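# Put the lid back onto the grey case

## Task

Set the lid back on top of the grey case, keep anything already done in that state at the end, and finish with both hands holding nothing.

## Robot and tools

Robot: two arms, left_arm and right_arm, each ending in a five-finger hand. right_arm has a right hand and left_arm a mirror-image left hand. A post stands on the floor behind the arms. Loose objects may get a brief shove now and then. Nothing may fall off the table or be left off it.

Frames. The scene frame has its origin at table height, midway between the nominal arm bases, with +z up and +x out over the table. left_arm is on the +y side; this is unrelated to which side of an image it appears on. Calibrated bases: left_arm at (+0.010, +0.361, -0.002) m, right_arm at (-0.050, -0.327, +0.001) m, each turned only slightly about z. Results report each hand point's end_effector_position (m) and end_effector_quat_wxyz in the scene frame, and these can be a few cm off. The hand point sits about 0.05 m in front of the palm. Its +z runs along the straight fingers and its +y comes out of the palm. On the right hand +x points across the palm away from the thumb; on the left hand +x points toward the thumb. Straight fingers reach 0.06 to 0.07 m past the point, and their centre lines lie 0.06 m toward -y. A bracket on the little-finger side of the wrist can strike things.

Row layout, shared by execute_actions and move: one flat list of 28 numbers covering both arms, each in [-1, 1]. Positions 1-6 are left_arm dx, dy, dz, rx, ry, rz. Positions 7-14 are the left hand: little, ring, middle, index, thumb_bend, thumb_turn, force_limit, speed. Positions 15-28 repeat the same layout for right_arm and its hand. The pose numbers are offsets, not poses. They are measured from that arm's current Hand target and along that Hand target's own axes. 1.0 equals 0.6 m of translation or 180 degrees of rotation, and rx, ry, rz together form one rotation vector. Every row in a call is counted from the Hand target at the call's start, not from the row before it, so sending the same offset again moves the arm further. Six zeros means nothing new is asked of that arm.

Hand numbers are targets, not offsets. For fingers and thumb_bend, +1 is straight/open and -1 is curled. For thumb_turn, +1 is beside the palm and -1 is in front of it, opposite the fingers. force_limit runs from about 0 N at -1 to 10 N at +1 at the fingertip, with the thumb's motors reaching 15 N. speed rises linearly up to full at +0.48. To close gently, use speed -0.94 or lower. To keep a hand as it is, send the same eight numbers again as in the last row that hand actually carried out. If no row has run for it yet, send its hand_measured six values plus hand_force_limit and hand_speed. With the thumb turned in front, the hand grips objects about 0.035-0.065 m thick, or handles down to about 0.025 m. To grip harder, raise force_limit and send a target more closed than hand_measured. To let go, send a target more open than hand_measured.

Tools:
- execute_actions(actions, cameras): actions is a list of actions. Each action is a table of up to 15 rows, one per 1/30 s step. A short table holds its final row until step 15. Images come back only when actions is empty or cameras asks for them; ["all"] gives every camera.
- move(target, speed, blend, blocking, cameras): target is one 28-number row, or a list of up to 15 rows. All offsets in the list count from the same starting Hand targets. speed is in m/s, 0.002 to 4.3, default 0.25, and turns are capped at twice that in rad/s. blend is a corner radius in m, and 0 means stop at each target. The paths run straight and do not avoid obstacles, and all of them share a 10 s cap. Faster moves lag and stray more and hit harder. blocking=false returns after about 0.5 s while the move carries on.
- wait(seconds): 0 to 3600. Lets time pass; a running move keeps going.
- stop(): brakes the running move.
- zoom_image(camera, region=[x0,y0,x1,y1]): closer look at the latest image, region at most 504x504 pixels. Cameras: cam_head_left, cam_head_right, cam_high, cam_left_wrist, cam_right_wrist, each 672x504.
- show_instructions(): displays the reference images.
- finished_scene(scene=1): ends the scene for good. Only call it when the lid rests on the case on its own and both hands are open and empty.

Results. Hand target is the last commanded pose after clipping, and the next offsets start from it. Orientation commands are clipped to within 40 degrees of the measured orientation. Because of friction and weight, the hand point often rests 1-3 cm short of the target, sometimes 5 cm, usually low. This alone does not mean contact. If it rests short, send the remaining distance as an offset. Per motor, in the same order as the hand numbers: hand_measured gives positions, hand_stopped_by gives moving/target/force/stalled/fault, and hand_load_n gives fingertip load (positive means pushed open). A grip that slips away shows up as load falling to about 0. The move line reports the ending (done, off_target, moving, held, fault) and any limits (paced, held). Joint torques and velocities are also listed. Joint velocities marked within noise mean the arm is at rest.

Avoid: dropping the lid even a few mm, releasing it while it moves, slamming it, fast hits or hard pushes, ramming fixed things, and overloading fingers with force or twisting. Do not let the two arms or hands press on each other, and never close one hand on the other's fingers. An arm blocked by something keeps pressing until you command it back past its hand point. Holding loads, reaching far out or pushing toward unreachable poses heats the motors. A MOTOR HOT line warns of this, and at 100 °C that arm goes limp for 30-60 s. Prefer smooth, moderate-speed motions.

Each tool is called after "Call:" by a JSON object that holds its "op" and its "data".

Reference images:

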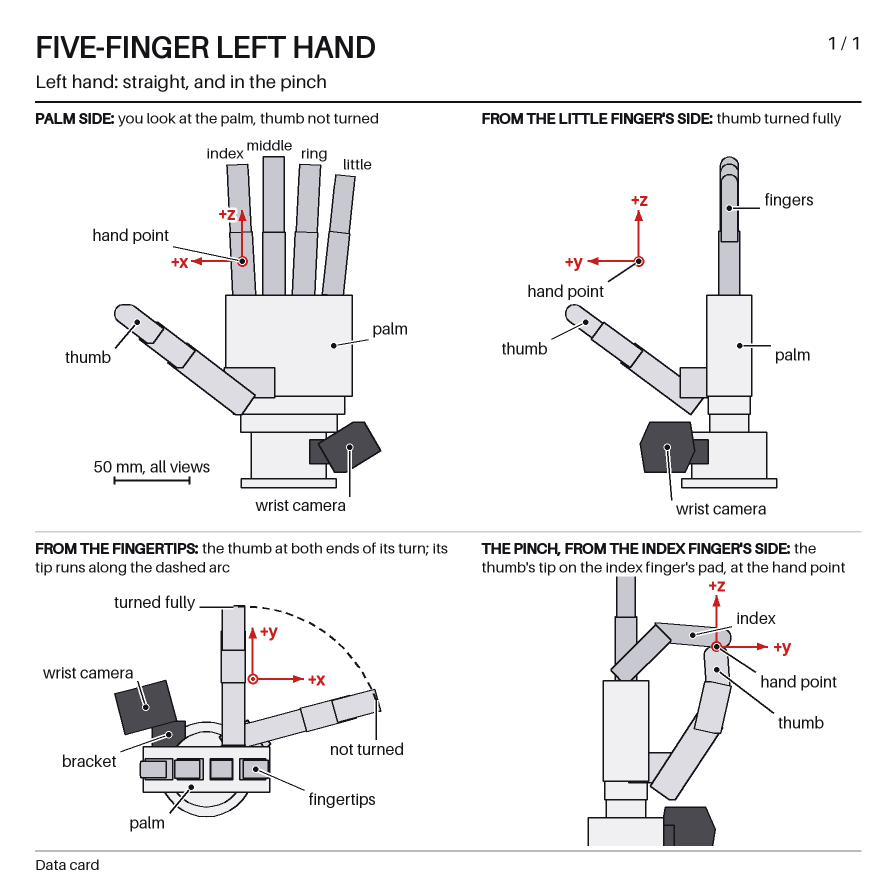

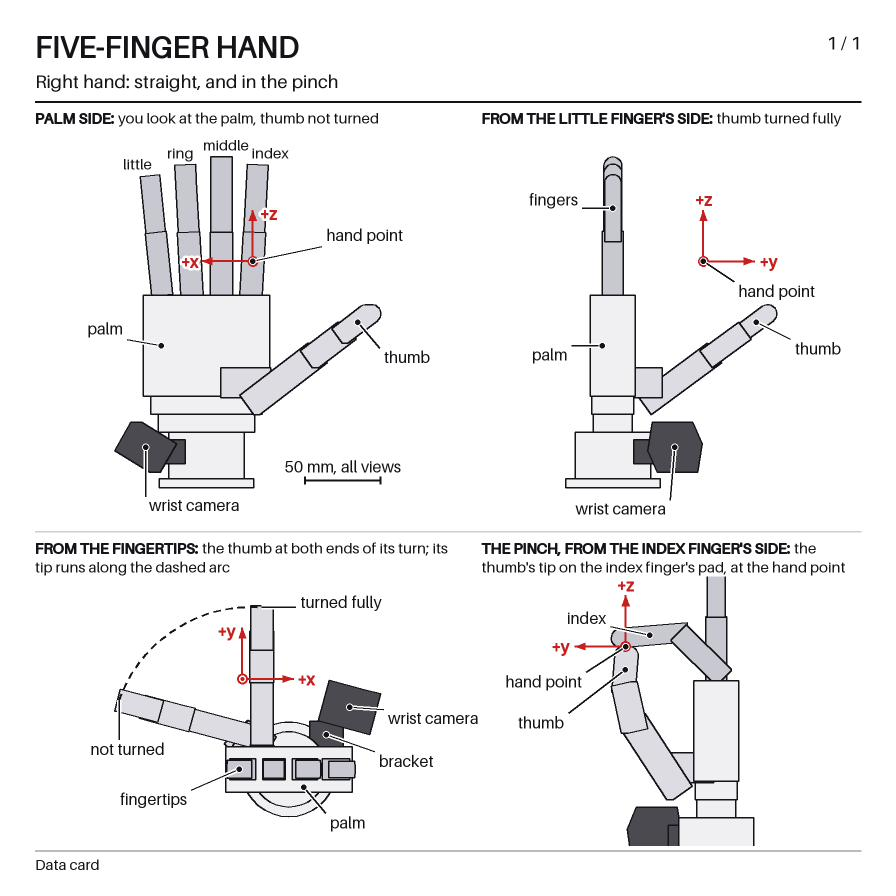

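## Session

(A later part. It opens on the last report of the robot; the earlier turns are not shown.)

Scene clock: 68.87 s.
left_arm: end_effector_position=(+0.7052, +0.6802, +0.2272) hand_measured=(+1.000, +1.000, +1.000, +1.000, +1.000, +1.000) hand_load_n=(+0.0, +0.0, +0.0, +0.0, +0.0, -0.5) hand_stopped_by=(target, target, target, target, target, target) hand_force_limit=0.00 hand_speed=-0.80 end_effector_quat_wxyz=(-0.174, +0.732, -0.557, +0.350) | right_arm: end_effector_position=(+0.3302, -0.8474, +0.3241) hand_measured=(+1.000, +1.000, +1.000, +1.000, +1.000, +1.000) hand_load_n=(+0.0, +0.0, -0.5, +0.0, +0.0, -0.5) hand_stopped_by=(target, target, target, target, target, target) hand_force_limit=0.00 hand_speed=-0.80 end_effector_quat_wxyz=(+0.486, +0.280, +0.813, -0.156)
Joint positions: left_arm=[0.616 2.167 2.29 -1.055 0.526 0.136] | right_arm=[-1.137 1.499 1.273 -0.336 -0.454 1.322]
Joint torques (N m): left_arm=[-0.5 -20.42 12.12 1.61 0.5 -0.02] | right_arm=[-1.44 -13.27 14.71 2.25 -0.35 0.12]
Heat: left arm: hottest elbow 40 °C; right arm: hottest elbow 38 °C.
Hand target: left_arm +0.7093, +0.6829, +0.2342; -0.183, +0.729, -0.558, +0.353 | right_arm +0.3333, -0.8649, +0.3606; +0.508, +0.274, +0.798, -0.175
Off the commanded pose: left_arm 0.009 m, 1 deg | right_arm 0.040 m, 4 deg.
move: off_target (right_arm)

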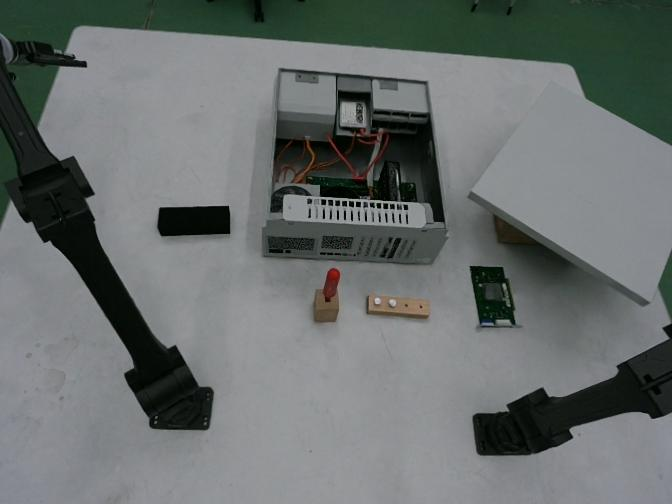

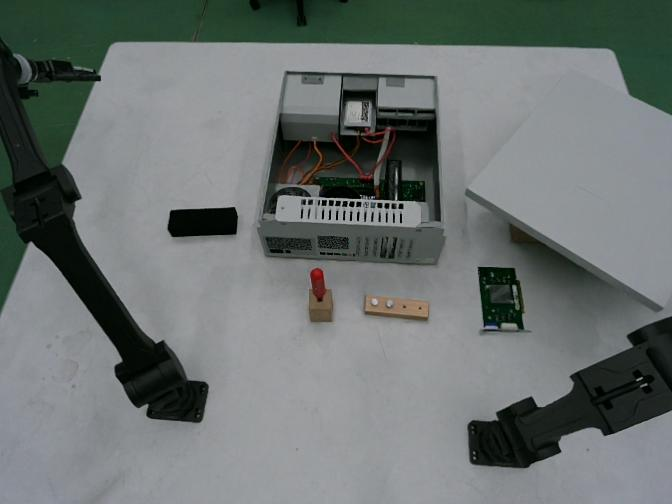

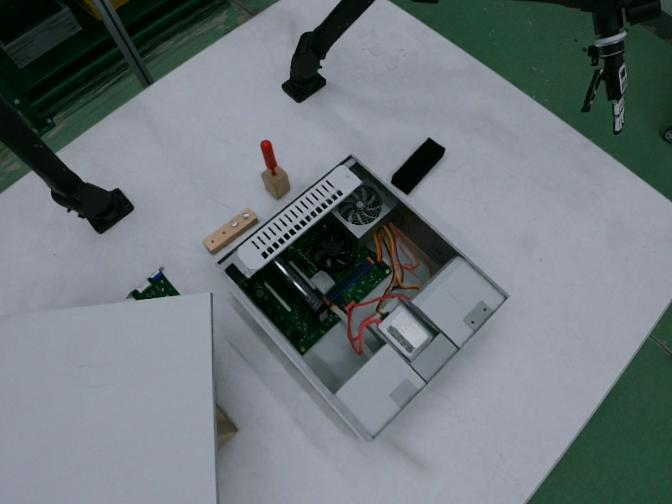

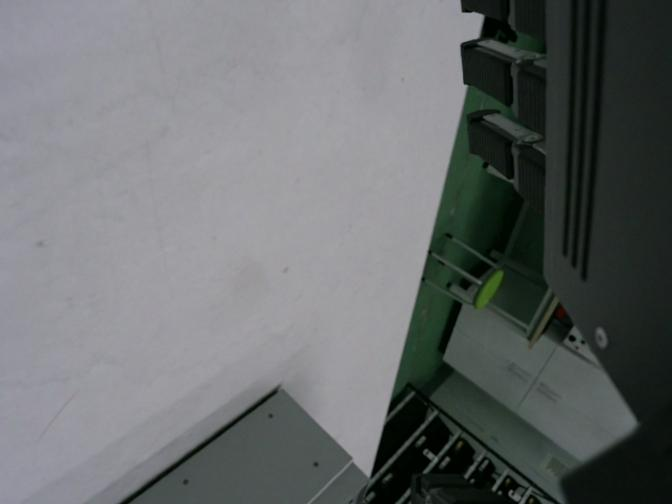

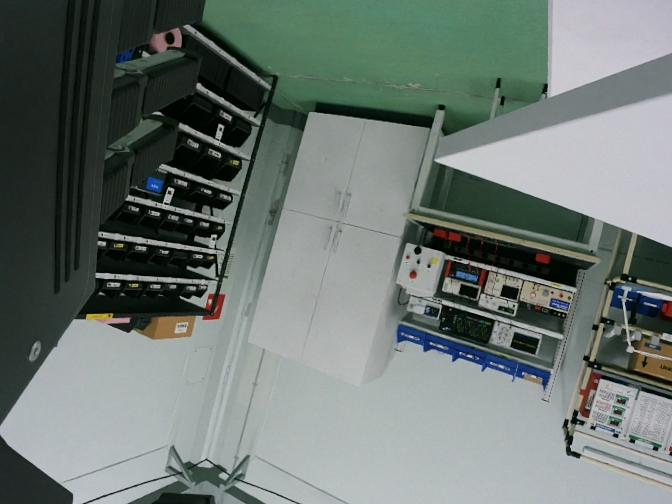

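Call:
{"op": "move", "data": {"target": [[0.0673,-0.1432,-0.1485,0,0,0,1,1,1,1,1,1,0,-0.8,0,0,0,0,0,0,1,1,1,1,1,1,0,-0.8],[0.7707,0.1933,-0.1442,0,0,0,1,1,1,1,1,1,0,-0.8,0,0,0,0,0,0,1,1,1,1,1,1,0,-0.8]], "speed": 0.25, "blend": 0.04}}

Call:
{"op": "move", "data": {"target": [0.707,0.3327,0,-0.046,0.1832,-0.2687,1,1,1,1,1,1,0,-0.8,0,0,0,0,0,0,1,1,1,1,1,1,0,-0.8], "speed": 0.2, "cameras": ["all"]}}

Scene clock: 78.17 s.
left_arm: end_effector_position=(+0.6232, +0.2199, +0.3553) hand_measured=(+1.000, +1.000, +1.000, +1.000, +1.000, +1.000) hand_load_n=(+0.0, -0.5, +0.0, +0.0, +0.0, +0.0) hand_stopped_by=(target, target, target, target, target, target) hand_force_limit=0.00 hand_speed=-0.80 end_effector_quat_wxyz=(-0.177, +0.728, -0.566, +0.344) | right_arm: end_effector_position=(+0.3302, -0.8474, +0.3242) hand_measured=(+1.000, +1.000, +1.000, +1.000, +1.000, +1.000) hand_load_n=(+0.0, +0.0, +0.0, +0.0, +0.0, +0.0) hand_stopped_by=(target, target, target, target, target, target) hand_force_limit=0.00 hand_speed=-0.80 end_effector_quat_wxyz=(+0.486, +0.280, +0.813, -0.156)
Joint positions: left_arm=[-0.1 1.575 1.75 -0.952 0.037 -0.397] | right_arm=[-1.137 1.499 1.273 -0.336 -0.454 1.323]
Joint torques (N m): left_arm=[-0.62 -13.16 10.45 2.5 0.09 -0.12] | right_arm=[-1.44 -13.22 14.71 2.26 -0.34 0.13]
Heat: left arm: hottest elbow 40 °C; right arm: hottest elbow 41 °C.
Hand target: left_arm +0.6274, +0.2224, +0.3603; -0.183, +0.729, -0.558, +0.353 | right_arm +0.3333, -0.8649, +0.3606; +0.508, +0.274, +0.798, -0.175
Off the commanded pose: left_arm 0.007 m, 2 deg | right_arm 0.040 m, 4 deg.
move: done

Scene clock: 81.63 s.
left_arm: end_effector_position=(+0.5356, -0.2318, +0.3335) hand_measured=(+1.000, +1.000, +1.000, +1.000, +1.000, +1.000) hand_load_n=(+0.0, +0.0, +0.0, +0.0, +0.0, -0.5) hand_stopped_by=(target, target, target, target, target, target) hand_force_limit=0.00 hand_speed=-0.80 end_effector_quat_wxyz=(+0.176, +0.786, -0.278, +0.523) | right_arm: end_effector_position=(+0.3302, -0.8474, +0.3242) hand_measured=(+1.000, +1.000, +1.000, +1.000, +1.000, +1.000) hand_load_n=(+0.0, +0.0, +0.0, +0.0, +0.0, +0.0) hand_stopped_by=(target, target, target, target, target, target) hand_force_limit=0.00 hand_speed=-0.80 end_effector_quat_wxyz=(+0.486, +0.280, +0.813, -0.156)
Joint positions: left_arm=[-0.77 1.741 1.535 -0.2 -0.127 -1.609] | right_arm=[-1.137 1.499 1.273 -0.336 -0.454 1.323]
Joint torques (N m): left_arm=[-0.56 -15.27 14.37 2.77 0 -0.1] | right_arm=[-1.44 -13.22 14.71 2.24 -0.34 0.13]
Heat: left arm: hottest elbow 40 °C; right arm: hottest elbow 42 °C.
Hand target: left_arm +0.5456, -0.2394, +0.3602; +0.187, +0.774, -0.266, +0.543 | right_arm +0.3333, -0.8649, +0.3606; +0.508, +0.274, +0.798, -0.175
Off the commanded pose: left_arm 0.029 m, 3 deg | right_arm 0.041 m, 4 deg.
move: off_target (left_arm)

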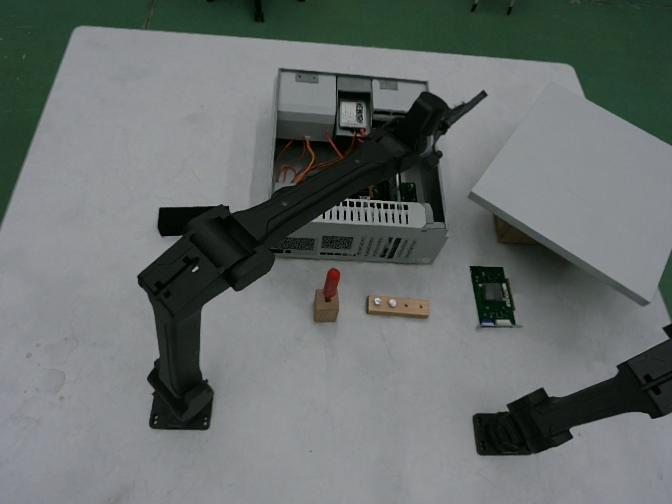

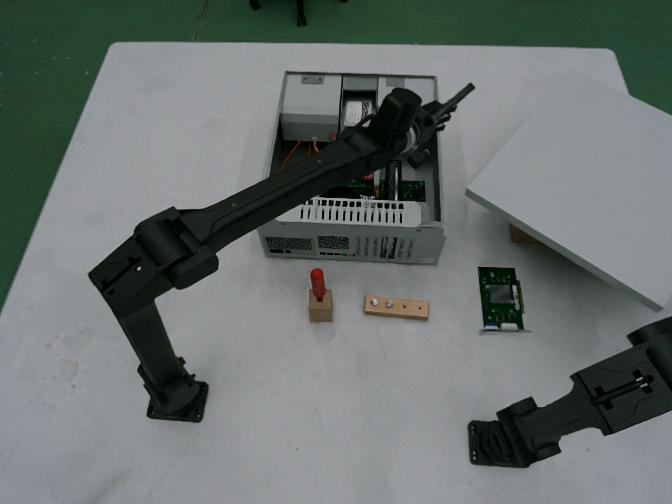

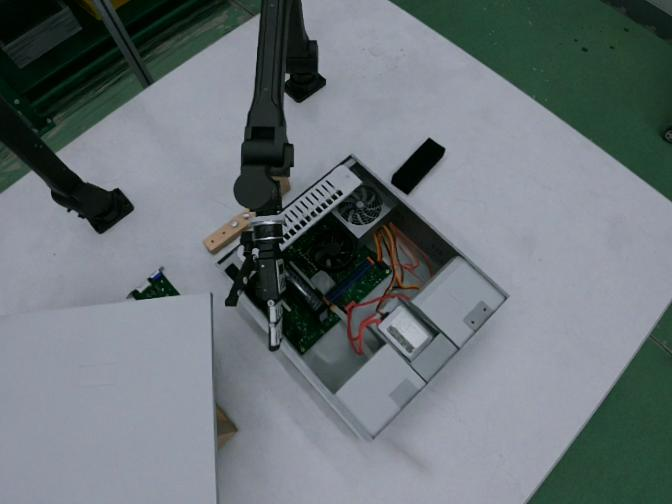

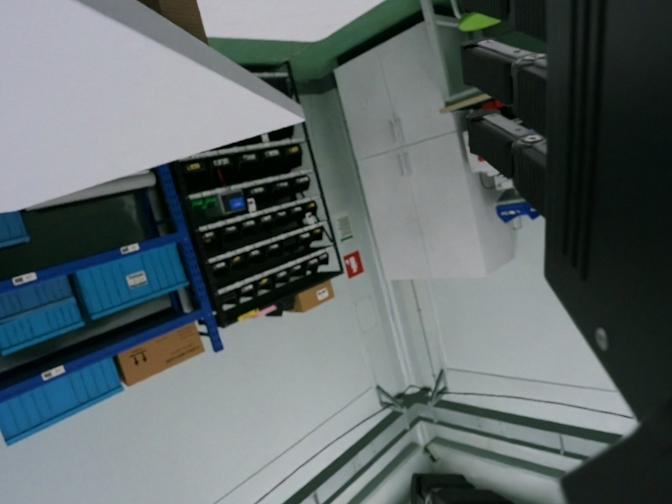

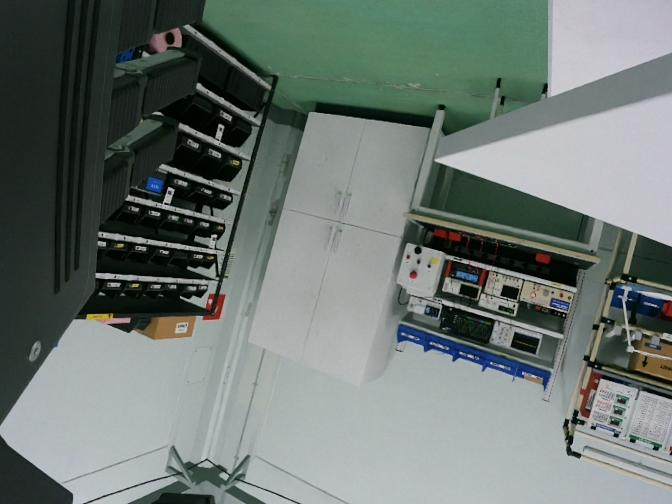

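Call:
{"op": "zoom_image", "data": {"camera": "cam_head_left", "region": [370, 50, 570, 220]}}

Call:
{"op": "zoom_image", "data": {"camera": "cam_head_right", "region": [370, 50, 570, 220]}}

Call:
{"op": "zoom_image", "data": {"camera": "cam_high", "region": [180, 200, 330, 380]}}

Call:
{"op": "zoom_image", "data": {"camera": "cam_left_wrist", "region": [0, 0, 400, 260]}}

Scaled by 2.520 from the camera's image (finer frame: 960x720).

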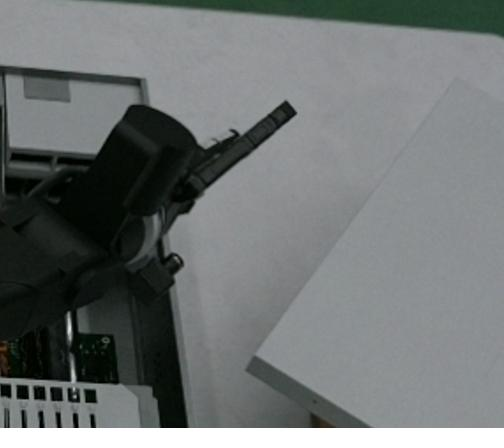

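Scaled by 2.520 from the camera's image (finer frame: 960x720).

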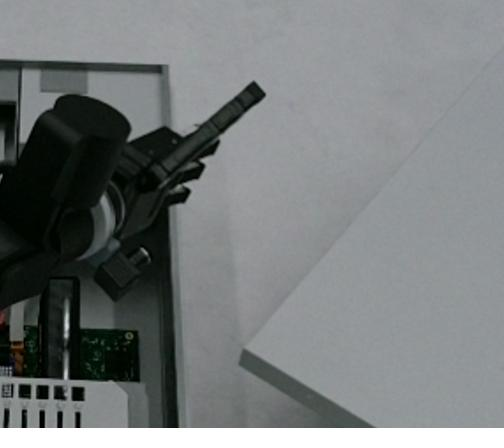

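Scaled by 2.800 from the camera's image (finer frame: 960x720).

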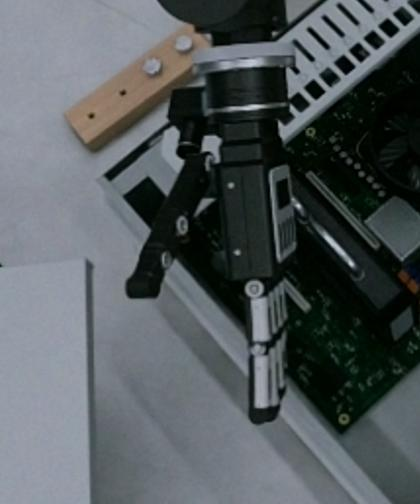

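Scaled by 1.260 from the camera's image (finer frame: 960x720).

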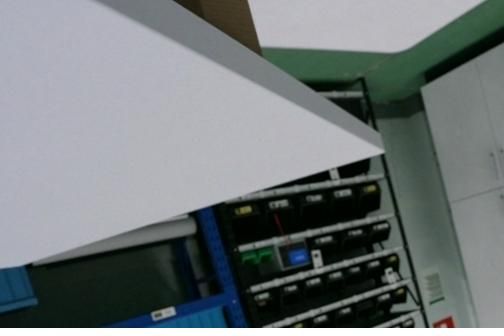

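Call:
{"op": "move", "data": {"target": [-0.1785,0.0342,-0.224,0,0,0,1,1,1,1,1,1,0,-0.8,0,0,0,0,0,0,1,1,1,1,1,1,0,-0.8], "speed": 0.15, "cameras": ["all"]}}

Scene clock: 88.33 s.
left_arm: end_effector_position=(+0.4077, -0.1534, +0.2943) hand_measured=(+1.000, +1.000, +1.000, +1.000, +1.000, +1.000) hand_load_n=(+0.0, +0.0, -0.5, +0.0, +0.0, +0.0) hand_stopped_by=(target, target, target, target, target, target) hand_force_limit=0.00 hand_speed=-0.80 end_effector_quat_wxyz=(+0.177, +0.781, -0.272, +0.534) | right_arm: end_effector_position=(+0.3302, -0.8474, +0.3242) hand_measured=(+1.000, +1.000, +1.000, +1.000, +1.000, +1.000) hand_load_n=(-0.5, +0.0, +0.0, +0.0, +0.0, -0.5) hand_stopped_by=(target, target, target, target, target, target) hand_force_limit=0.00 hand_speed=-0.80 end_effector_quat_wxyz=(+0.486, +0.280, +0.813, -0.156)
Joint positions: left_arm=[-0.857 1.411 1.017 0.009 -0.217 -1.643] | right_arm=[-1.137 1.499 1.273 -0.336 -0.454 1.323]
Joint torques (N m): left_arm=[-1.03 -10.75 10.25 2.74 0.01 -0.13] | right_arm=[-1.55 -13.22 14.71 2.25 -0.34 0.13]
Heat: left arm: hottest elbow 40 °C; right arm: hottest elbow 44 °C.
Hand target: left_arm +0.4045, -0.1556, +0.3051; +0.187, +0.774, -0.266, +0.543 | right_arm +0.3333, -0.8649, +0.3606; +0.508, +0.274, +0.798, -0.175
Off the commanded pose: left_arm 0.012 m, 2 deg | right_arm 0.041 m, 4 deg.
move: off_target (left_arm)

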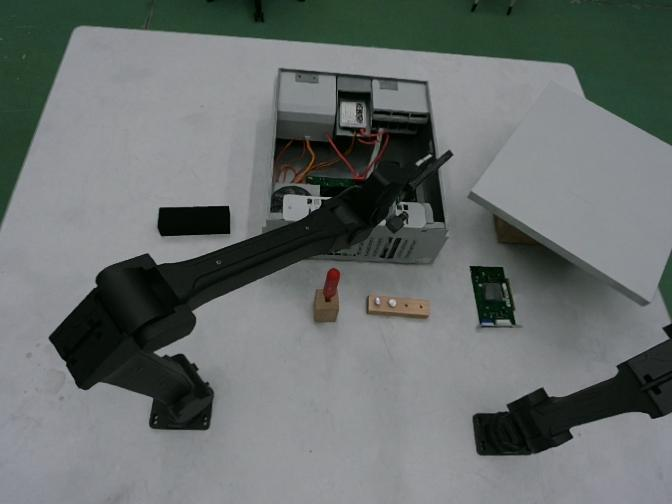

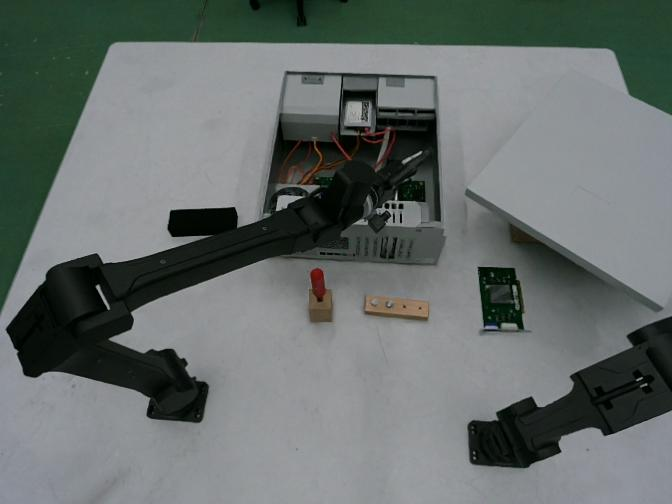

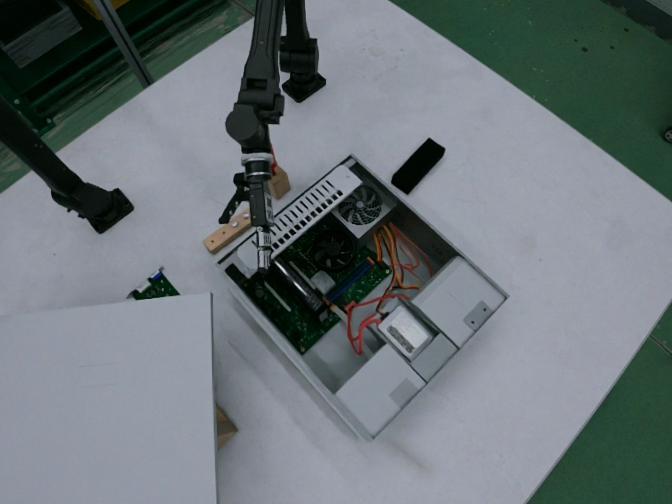

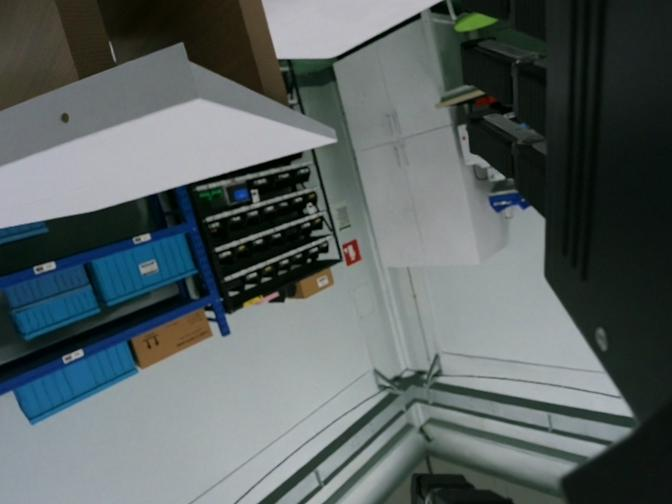

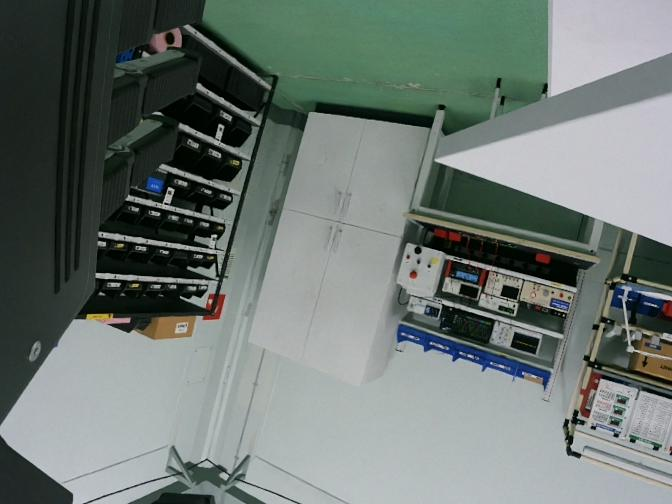

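Call:
{"op": "move", "data": {"target": [0,0,0,0,0,0,1,1,1,1,1,1,0,-0.8,0.155,0.052,-0.096,-0.3628,0.1776,0.3572,1,1,1,1,1,1,0,-0.8], "speed": 0.2, "cameras": ["all"]}}

Scene clock: 102.80 s.
left_arm: end_effector_position=(+0.4077, -0.1533, +0.2941) hand_measured=(+1.000, +1.000, +1.000, +1.000, +1.000, +1.000) hand_load_n=(+0.0, +0.0, +0.0, +0.0, +0.0, +0.0) hand_stopped_by=(target, target, target, target, target, target) hand_force_limit=0.00 hand_speed=-0.80 end_effector_quat_wxyz=(+0.177, +0.781, -0.272, +0.534) | right_arm: end_effector_position=(+0.2871, -0.7824, +0.2932) hand_measured=(+1.000, +1.000, +1.000, +1.000, +1.000, +1.000) hand_load_n=(+0.0, +0.0, +0.0, +0.0, +0.0, +0.0) hand_stopped_by=(target, target, target, target, target, target) hand_force_limit=0.00 hand_speed=-0.80 end_effector_quat_wxyz=(+0.400, +0.421, +0.603, +0.547)
Joint positions: left_arm=[-0.857 1.411 1.016 0.009 -0.217 -1.644] | right_arm=[-1.265 1.884 1.453 -1.692 -1.474 0.995]
Joint torques (N m): left_arm=[-1.26 -11.81 10.14 2.7 -0.05 -0.11] | right_arm=[-1.73 -17.44 6.99 -0.94 -0.88 0.1]
Heat: left arm: hottest elbow 41 °C; right arm: hottest elbow 45 °C.
Hand target: left_arm +0.4045, -0.1556, +0.3051; +0.187, +0.774, -0.266, +0.543 | right_arm +0.2803, -0.7840, +0.3003; +0.365, +0.365, +0.606, +0.606
Off the commanded pose: left_arm 0.012 m, 2 deg | right_arm 0.010 m, 10 deg.
joint sent to its limit (right arm) — joint 4 (wrist pitch), lower limit. The joint targets are off in orientation, not in position.
move: off_target (right_arm)

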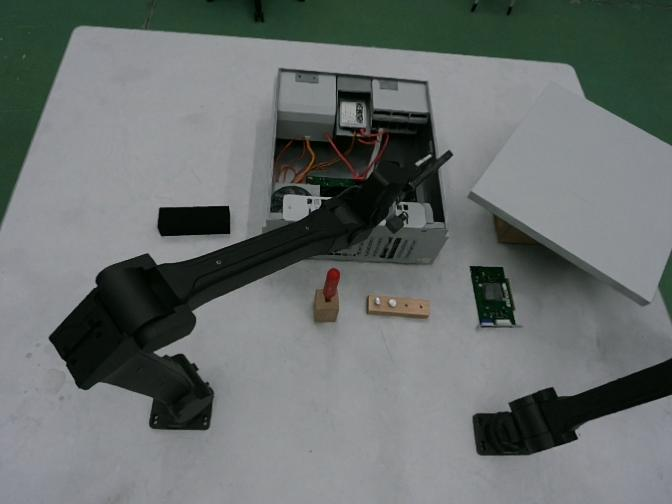

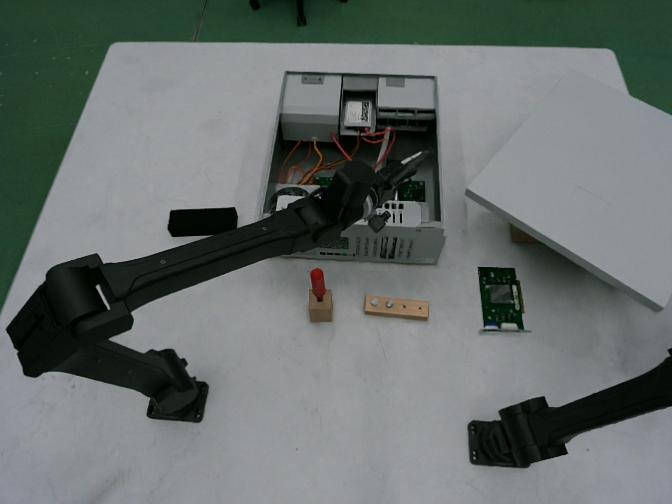

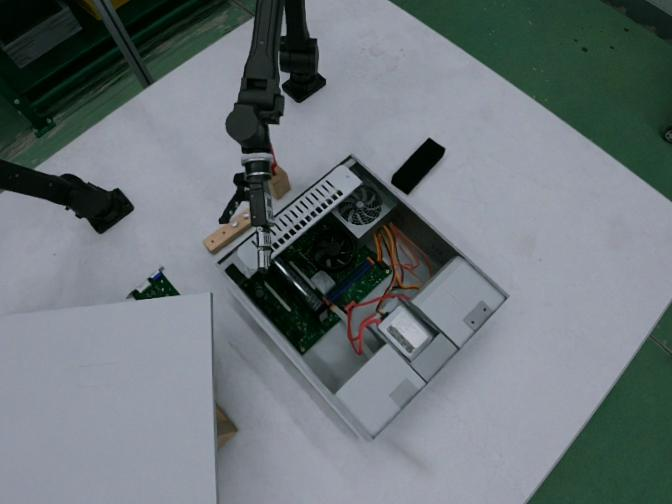

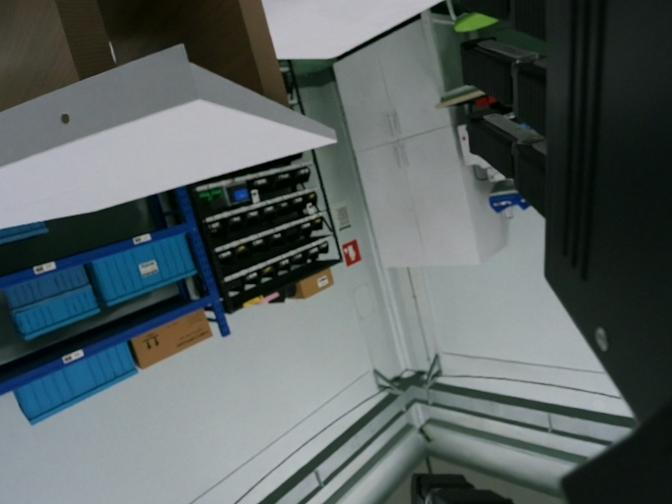

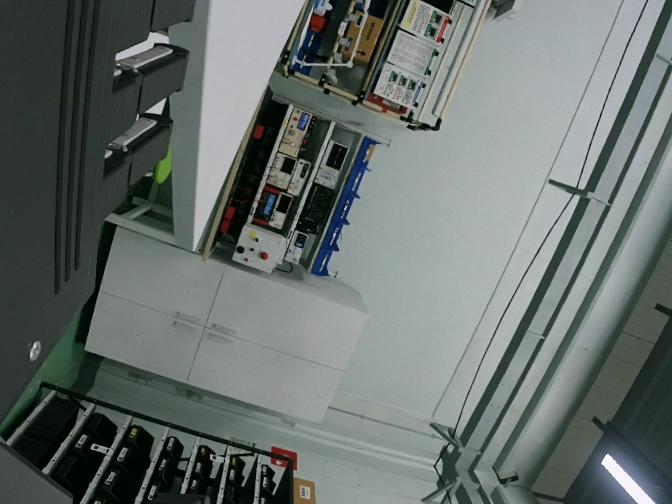

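Call:
{"op": "move", "data": {"target": [0,0,0,0,0,0,1,1,1,1,1,1,0,-0.8,0,-0.1833,0,0,0,0,1,1,1,1,1,1,0,-0.8], "speed": 0.15, "cameras": ["cam_right_wrist"]}}

Scene clock: 104.97 s.
left_arm: end_effector_position=(+0.4077, -0.1533, +0.2941) hand_measured=(+1.000, +1.000, +1.000, +1.000, +1.000, +1.000) hand_load_n=(+0.0, +0.0, +0.0, +0.0, +0.0, +0.0) hand_stopped_by=(target, target, target, target, target, target) hand_force_limit=0.00 hand_speed=-0.80 end_effector_quat_wxyz=(+0.177, +0.781, -0.272, +0.534) | right_arm: end_effector_position=(+0.2859, -0.7796, +0.1881) hand_measured=(+1.000, +1.000, +1.000, +1.000, +1.000, +1.000) hand_load_n=(+0.0, +0.0, +0.0, +0.0, +0.0, +0.0) hand_stopped_by=(target, target, target, target, target, target) hand_force_limit=0.00 hand_speed=-0.80 end_effector_quat_wxyz=(+0.378, +0.421, +0.609, +0.556)
Joint positions: left_arm=[-0.857 1.411 1.016 0.009 -0.217 -1.644] | right_arm=[-1.268 2.07 1.417 -1.692 -1.438 0.8]
Joint torques (N m): left_arm=[-1.38 -10.7 10.13 2.97 -0.03 -0.13] | right_arm=[-1.79 -16.91 6.74 -1.2 -0.5 -0.17]
Heat: left arm: hottest elbow 41 °C; right arm: hottest elbow 44 °C.
Hand target: left_arm +0.4045, -0.1556, +0.3051; +0.187, +0.774, -0.266, +0.543 | right_arm +0.2804, -0.7840, +0.1904; +0.365, +0.365, +0.606, +0.606
Off the commanded pose: left_arm 0.012 m, 2 deg | right_arm 0.007 m, 9 deg.
joint sent to its limit (right arm) — joint 4 (wrist pitch), lower limit. The joint targets are off in orientation, not in position.
move: off_target (right_arm)

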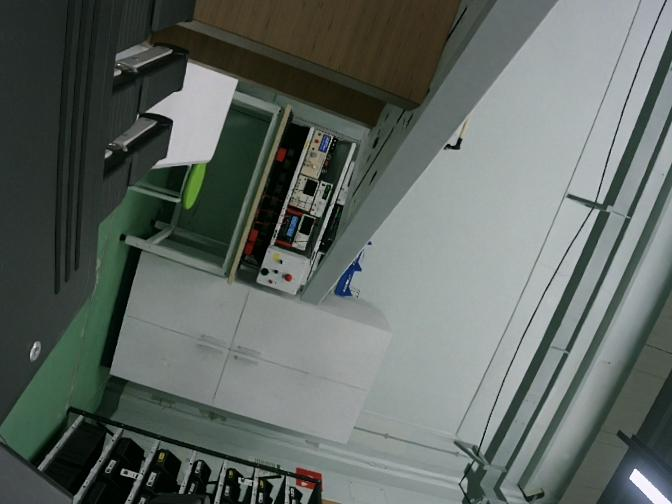

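Call:
{"op": "zoom_image", "data": {"camera": "cam_right_wrist", "region": [150, 0, 600, 320]}}

Scaled by 1.120 from the camera's image (finer frame: 960x720).

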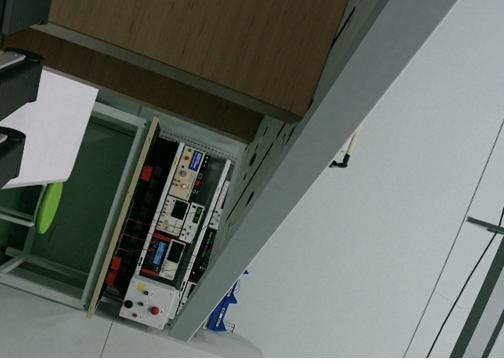

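Call:
{"op": "move", "data": {"target": [-0.032,0.0815,0.1522,0,0,0,1,1,1,1,1,1,0,-0.8,0,0,0,0,0,0,1,1,1,1,1,1,0,-0.8], "speed": 0.1, "cameras": ["all"]}}

Scene clock: 119.87 s.
left_arm: end_effector_position=(+0.4328, -0.2211, +0.2355) hand_measured=(+1.000, +1.000, +1.000, +1.000, +1.000, +1.000) hand_load_n=(+0.0, +0.0, +0.0, +0.0, +0.0, +0.0) hand_stopped_by=(target, target, target, target, target, target) hand_force_limit=0.00 hand_speed=-0.80 end_effector_quat_wxyz=(+0.166, +0.786, -0.271, +0.530) | right_arm: end_effector_position=(+0.2859, -0.7795, +0.1882) hand_measured=(+1.000, +1.000, +1.000, +1.000, +1.000, +1.000) hand_load_n=(+0.0, +0.0, +0.0, +0.0, +0.0, +0.0) hand_stopped_by=(target, target, target, target, target, target) hand_force_limit=0.00 hand_speed=-0.80 end_effector_quat_wxyz=(+0.379, +0.421, +0.609, +0.556)
Joint positions: left_arm=[-0.908 1.649 1.136 0.102 -0.281 -1.662] | right_arm=[-1.268 2.07 1.417 -1.692 -1.438 0.799]
Joint torques (N m): left_arm=[-1.38 -11.34 14.23 2.85 0.48 -0.11] | right_arm=[-1.79 -16.91 6.74 -1.21 -0.49 -0.17]
Heat: left arm: hottest elbow 41 °C; right arm: hottest elbow 41 °C.
Hand target: left_arm +0.4371, -0.2429, +0.2562; +0.187, +0.774, -0.266, +0.543 | right_arm +0.2804, -0.7840, +0.1905; +0.365, +0.365, +0.606, +0.606
Off the commanded pose: left_arm 0.030 m, 3 deg | right_arm 0.007 m, 9 deg.
joint sent to its limit (right arm) — joint 4 (wrist pitch), lower limit. The joint targets are off in orientation, not in position.
move: off_target (left_arm)

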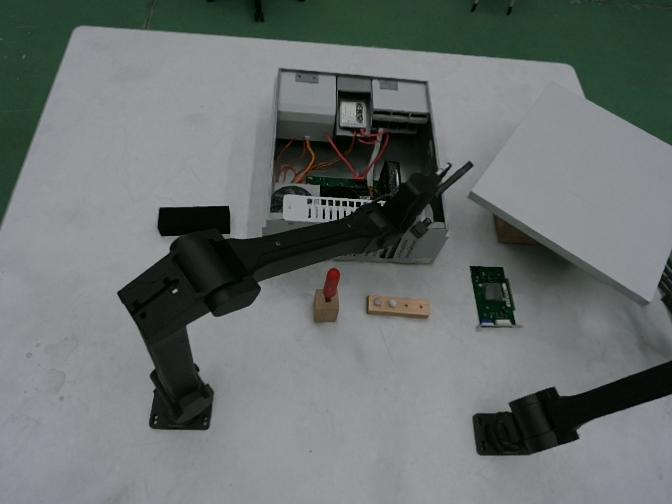

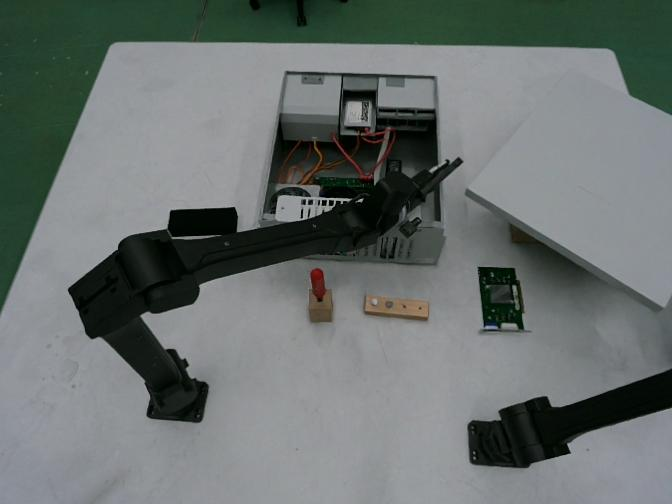

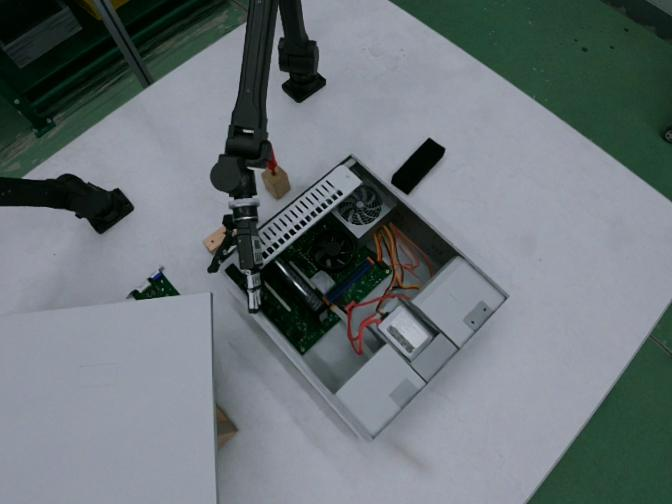

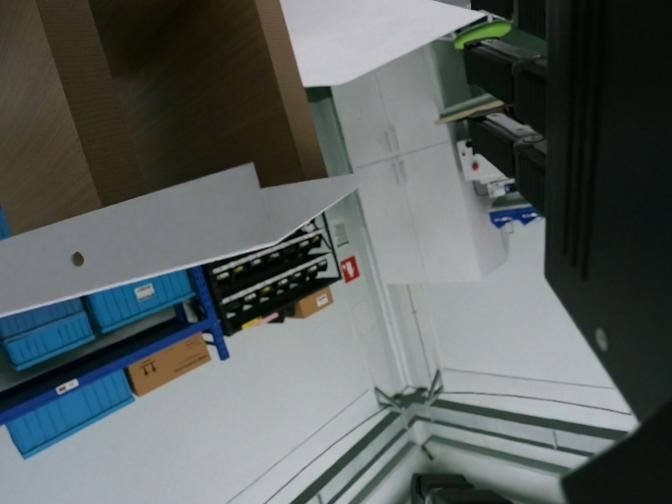

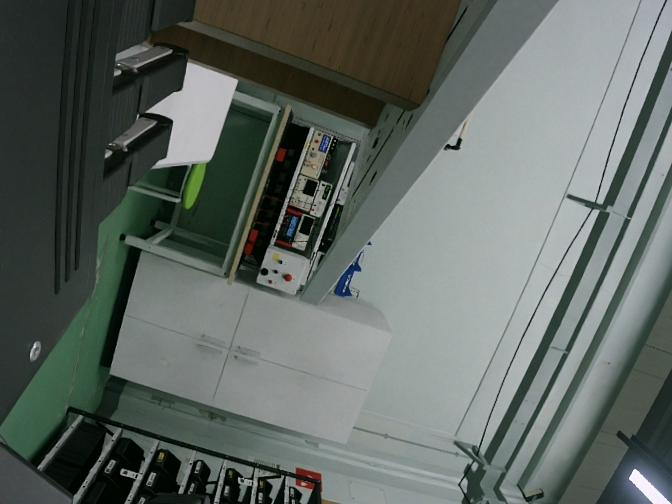

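Call:
{"op": "move", "data": {"target": [0.0065,0.0843,-0.0108,0,0,0,1,1,1,1,1,1,0,-0.8,0,0,0,0,0,0,1,1,1,1,1,1,0,-0.8], "speed": 0.06, "cameras": ["cam_head_left","cam_high","cam_left_wrist"]}}

Scene clock: 122.83 s.
left_arm: end_effector_position=(+0.4208, -0.2411, +0.2417) hand_measured=(+1.000, +1.000, +1.000, +1.000, +1.000, +1.000) hand_load_n=(+0.5, -0.5, +0.0, +0.0, +0.0, -0.5) hand_stopped_by=(target, target, target, target, target, target) hand_force_limit=0.00 hand_speed=-0.80 end_effector_quat_wxyz=(+0.149, +0.786, -0.255, +0.543) | right_arm: end_effector_position=(+0.2859, -0.7795, +0.1882) hand_measured=(+1.000, +1.000, +1.000, +1.000, +1.000, +1.000) hand_load_n=(+0.0, +0.0, +0.0, +0.0, +0.0, +0.0) hand_stopped_by=(target, target, target, target, target, target) hand_force_limit=0.00 hand_speed=-0.80 end_effector_quat_wxyz=(+0.379, +0.421, +0.609, +0.556)
Joint positions: left_arm=[-0.968 1.667 1.169 0.091 -0.388 -1.686] | right_arm=[-1.268 2.07 1.417 -1.692 -1.438 0.799]
Joint torques (N m): left_arm=[-3.14 -13.33 14.72 1.74 1.3 -0.3] | right_arm=[-1.79 -16.91 6.74 -1.22 -0.49 -0.17]
Heat: left arm: hottest elbow 41 °C; right arm: hottest elbow 40 °C.
Hand target: left_arm +0.4022, -0.2798, +0.2620; +0.187, +0.774, -0.266, +0.543 | right_arm +0.2804, -0.7840, +0.1905; +0.365, +0.365, +0.606, +0.606
Off the commanded pose: left_arm 0.048 m, 5 deg | right_arm 0.007 m, 9 deg.
joint sent to its limit (right arm) — joint 4 (wrist pitch), lower limit. The joint targets are off in orientation, not in position.
move: off_target (left_arm)

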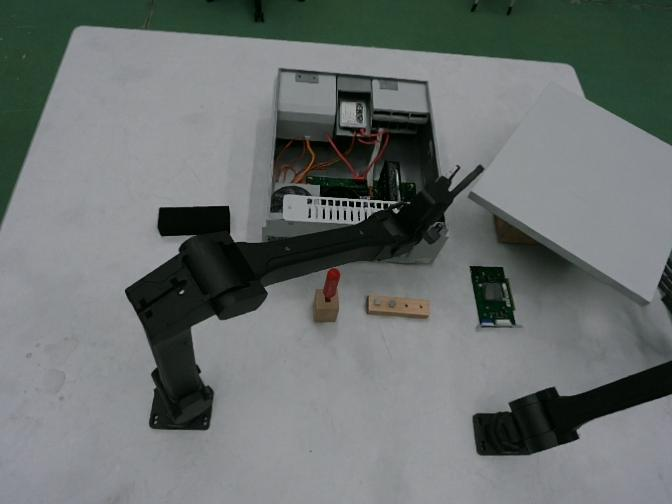

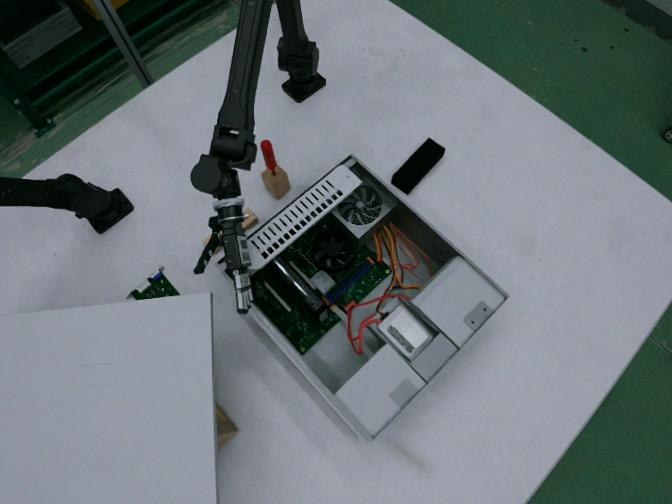

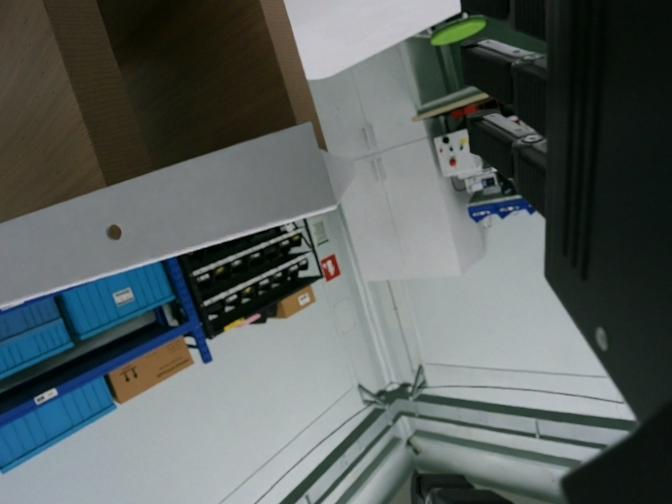

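Call:
{"op": "zoom_image", "data": {"camera": "cam_head_left", "region": [400, 130, 520, 250]}}

Call:
{"op": "zoom_image", "data": {"camera": "cam_high", "region": [160, 180, 300, 330]}}

Scaled by 4.200 from the camera's image (finer frame: 960x720).

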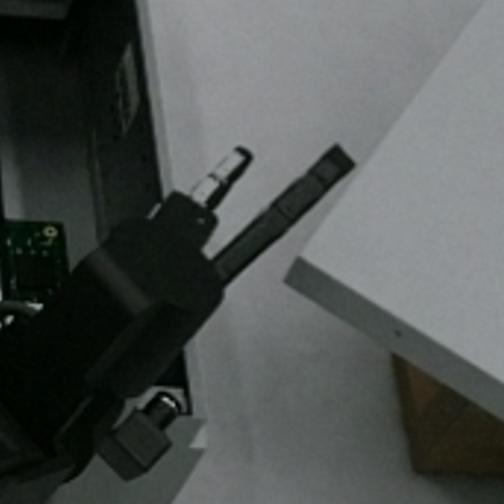

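Scaled by 3.360 from the camera's image (finer frame: 960x720).

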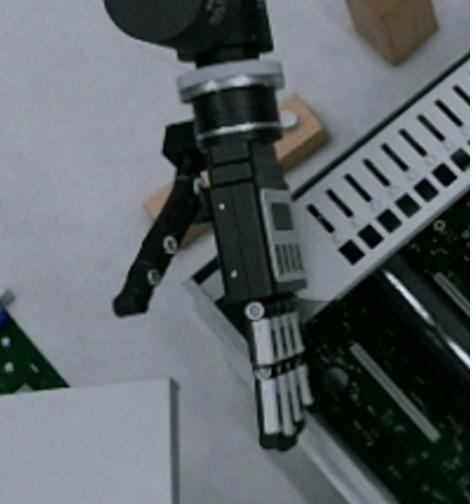

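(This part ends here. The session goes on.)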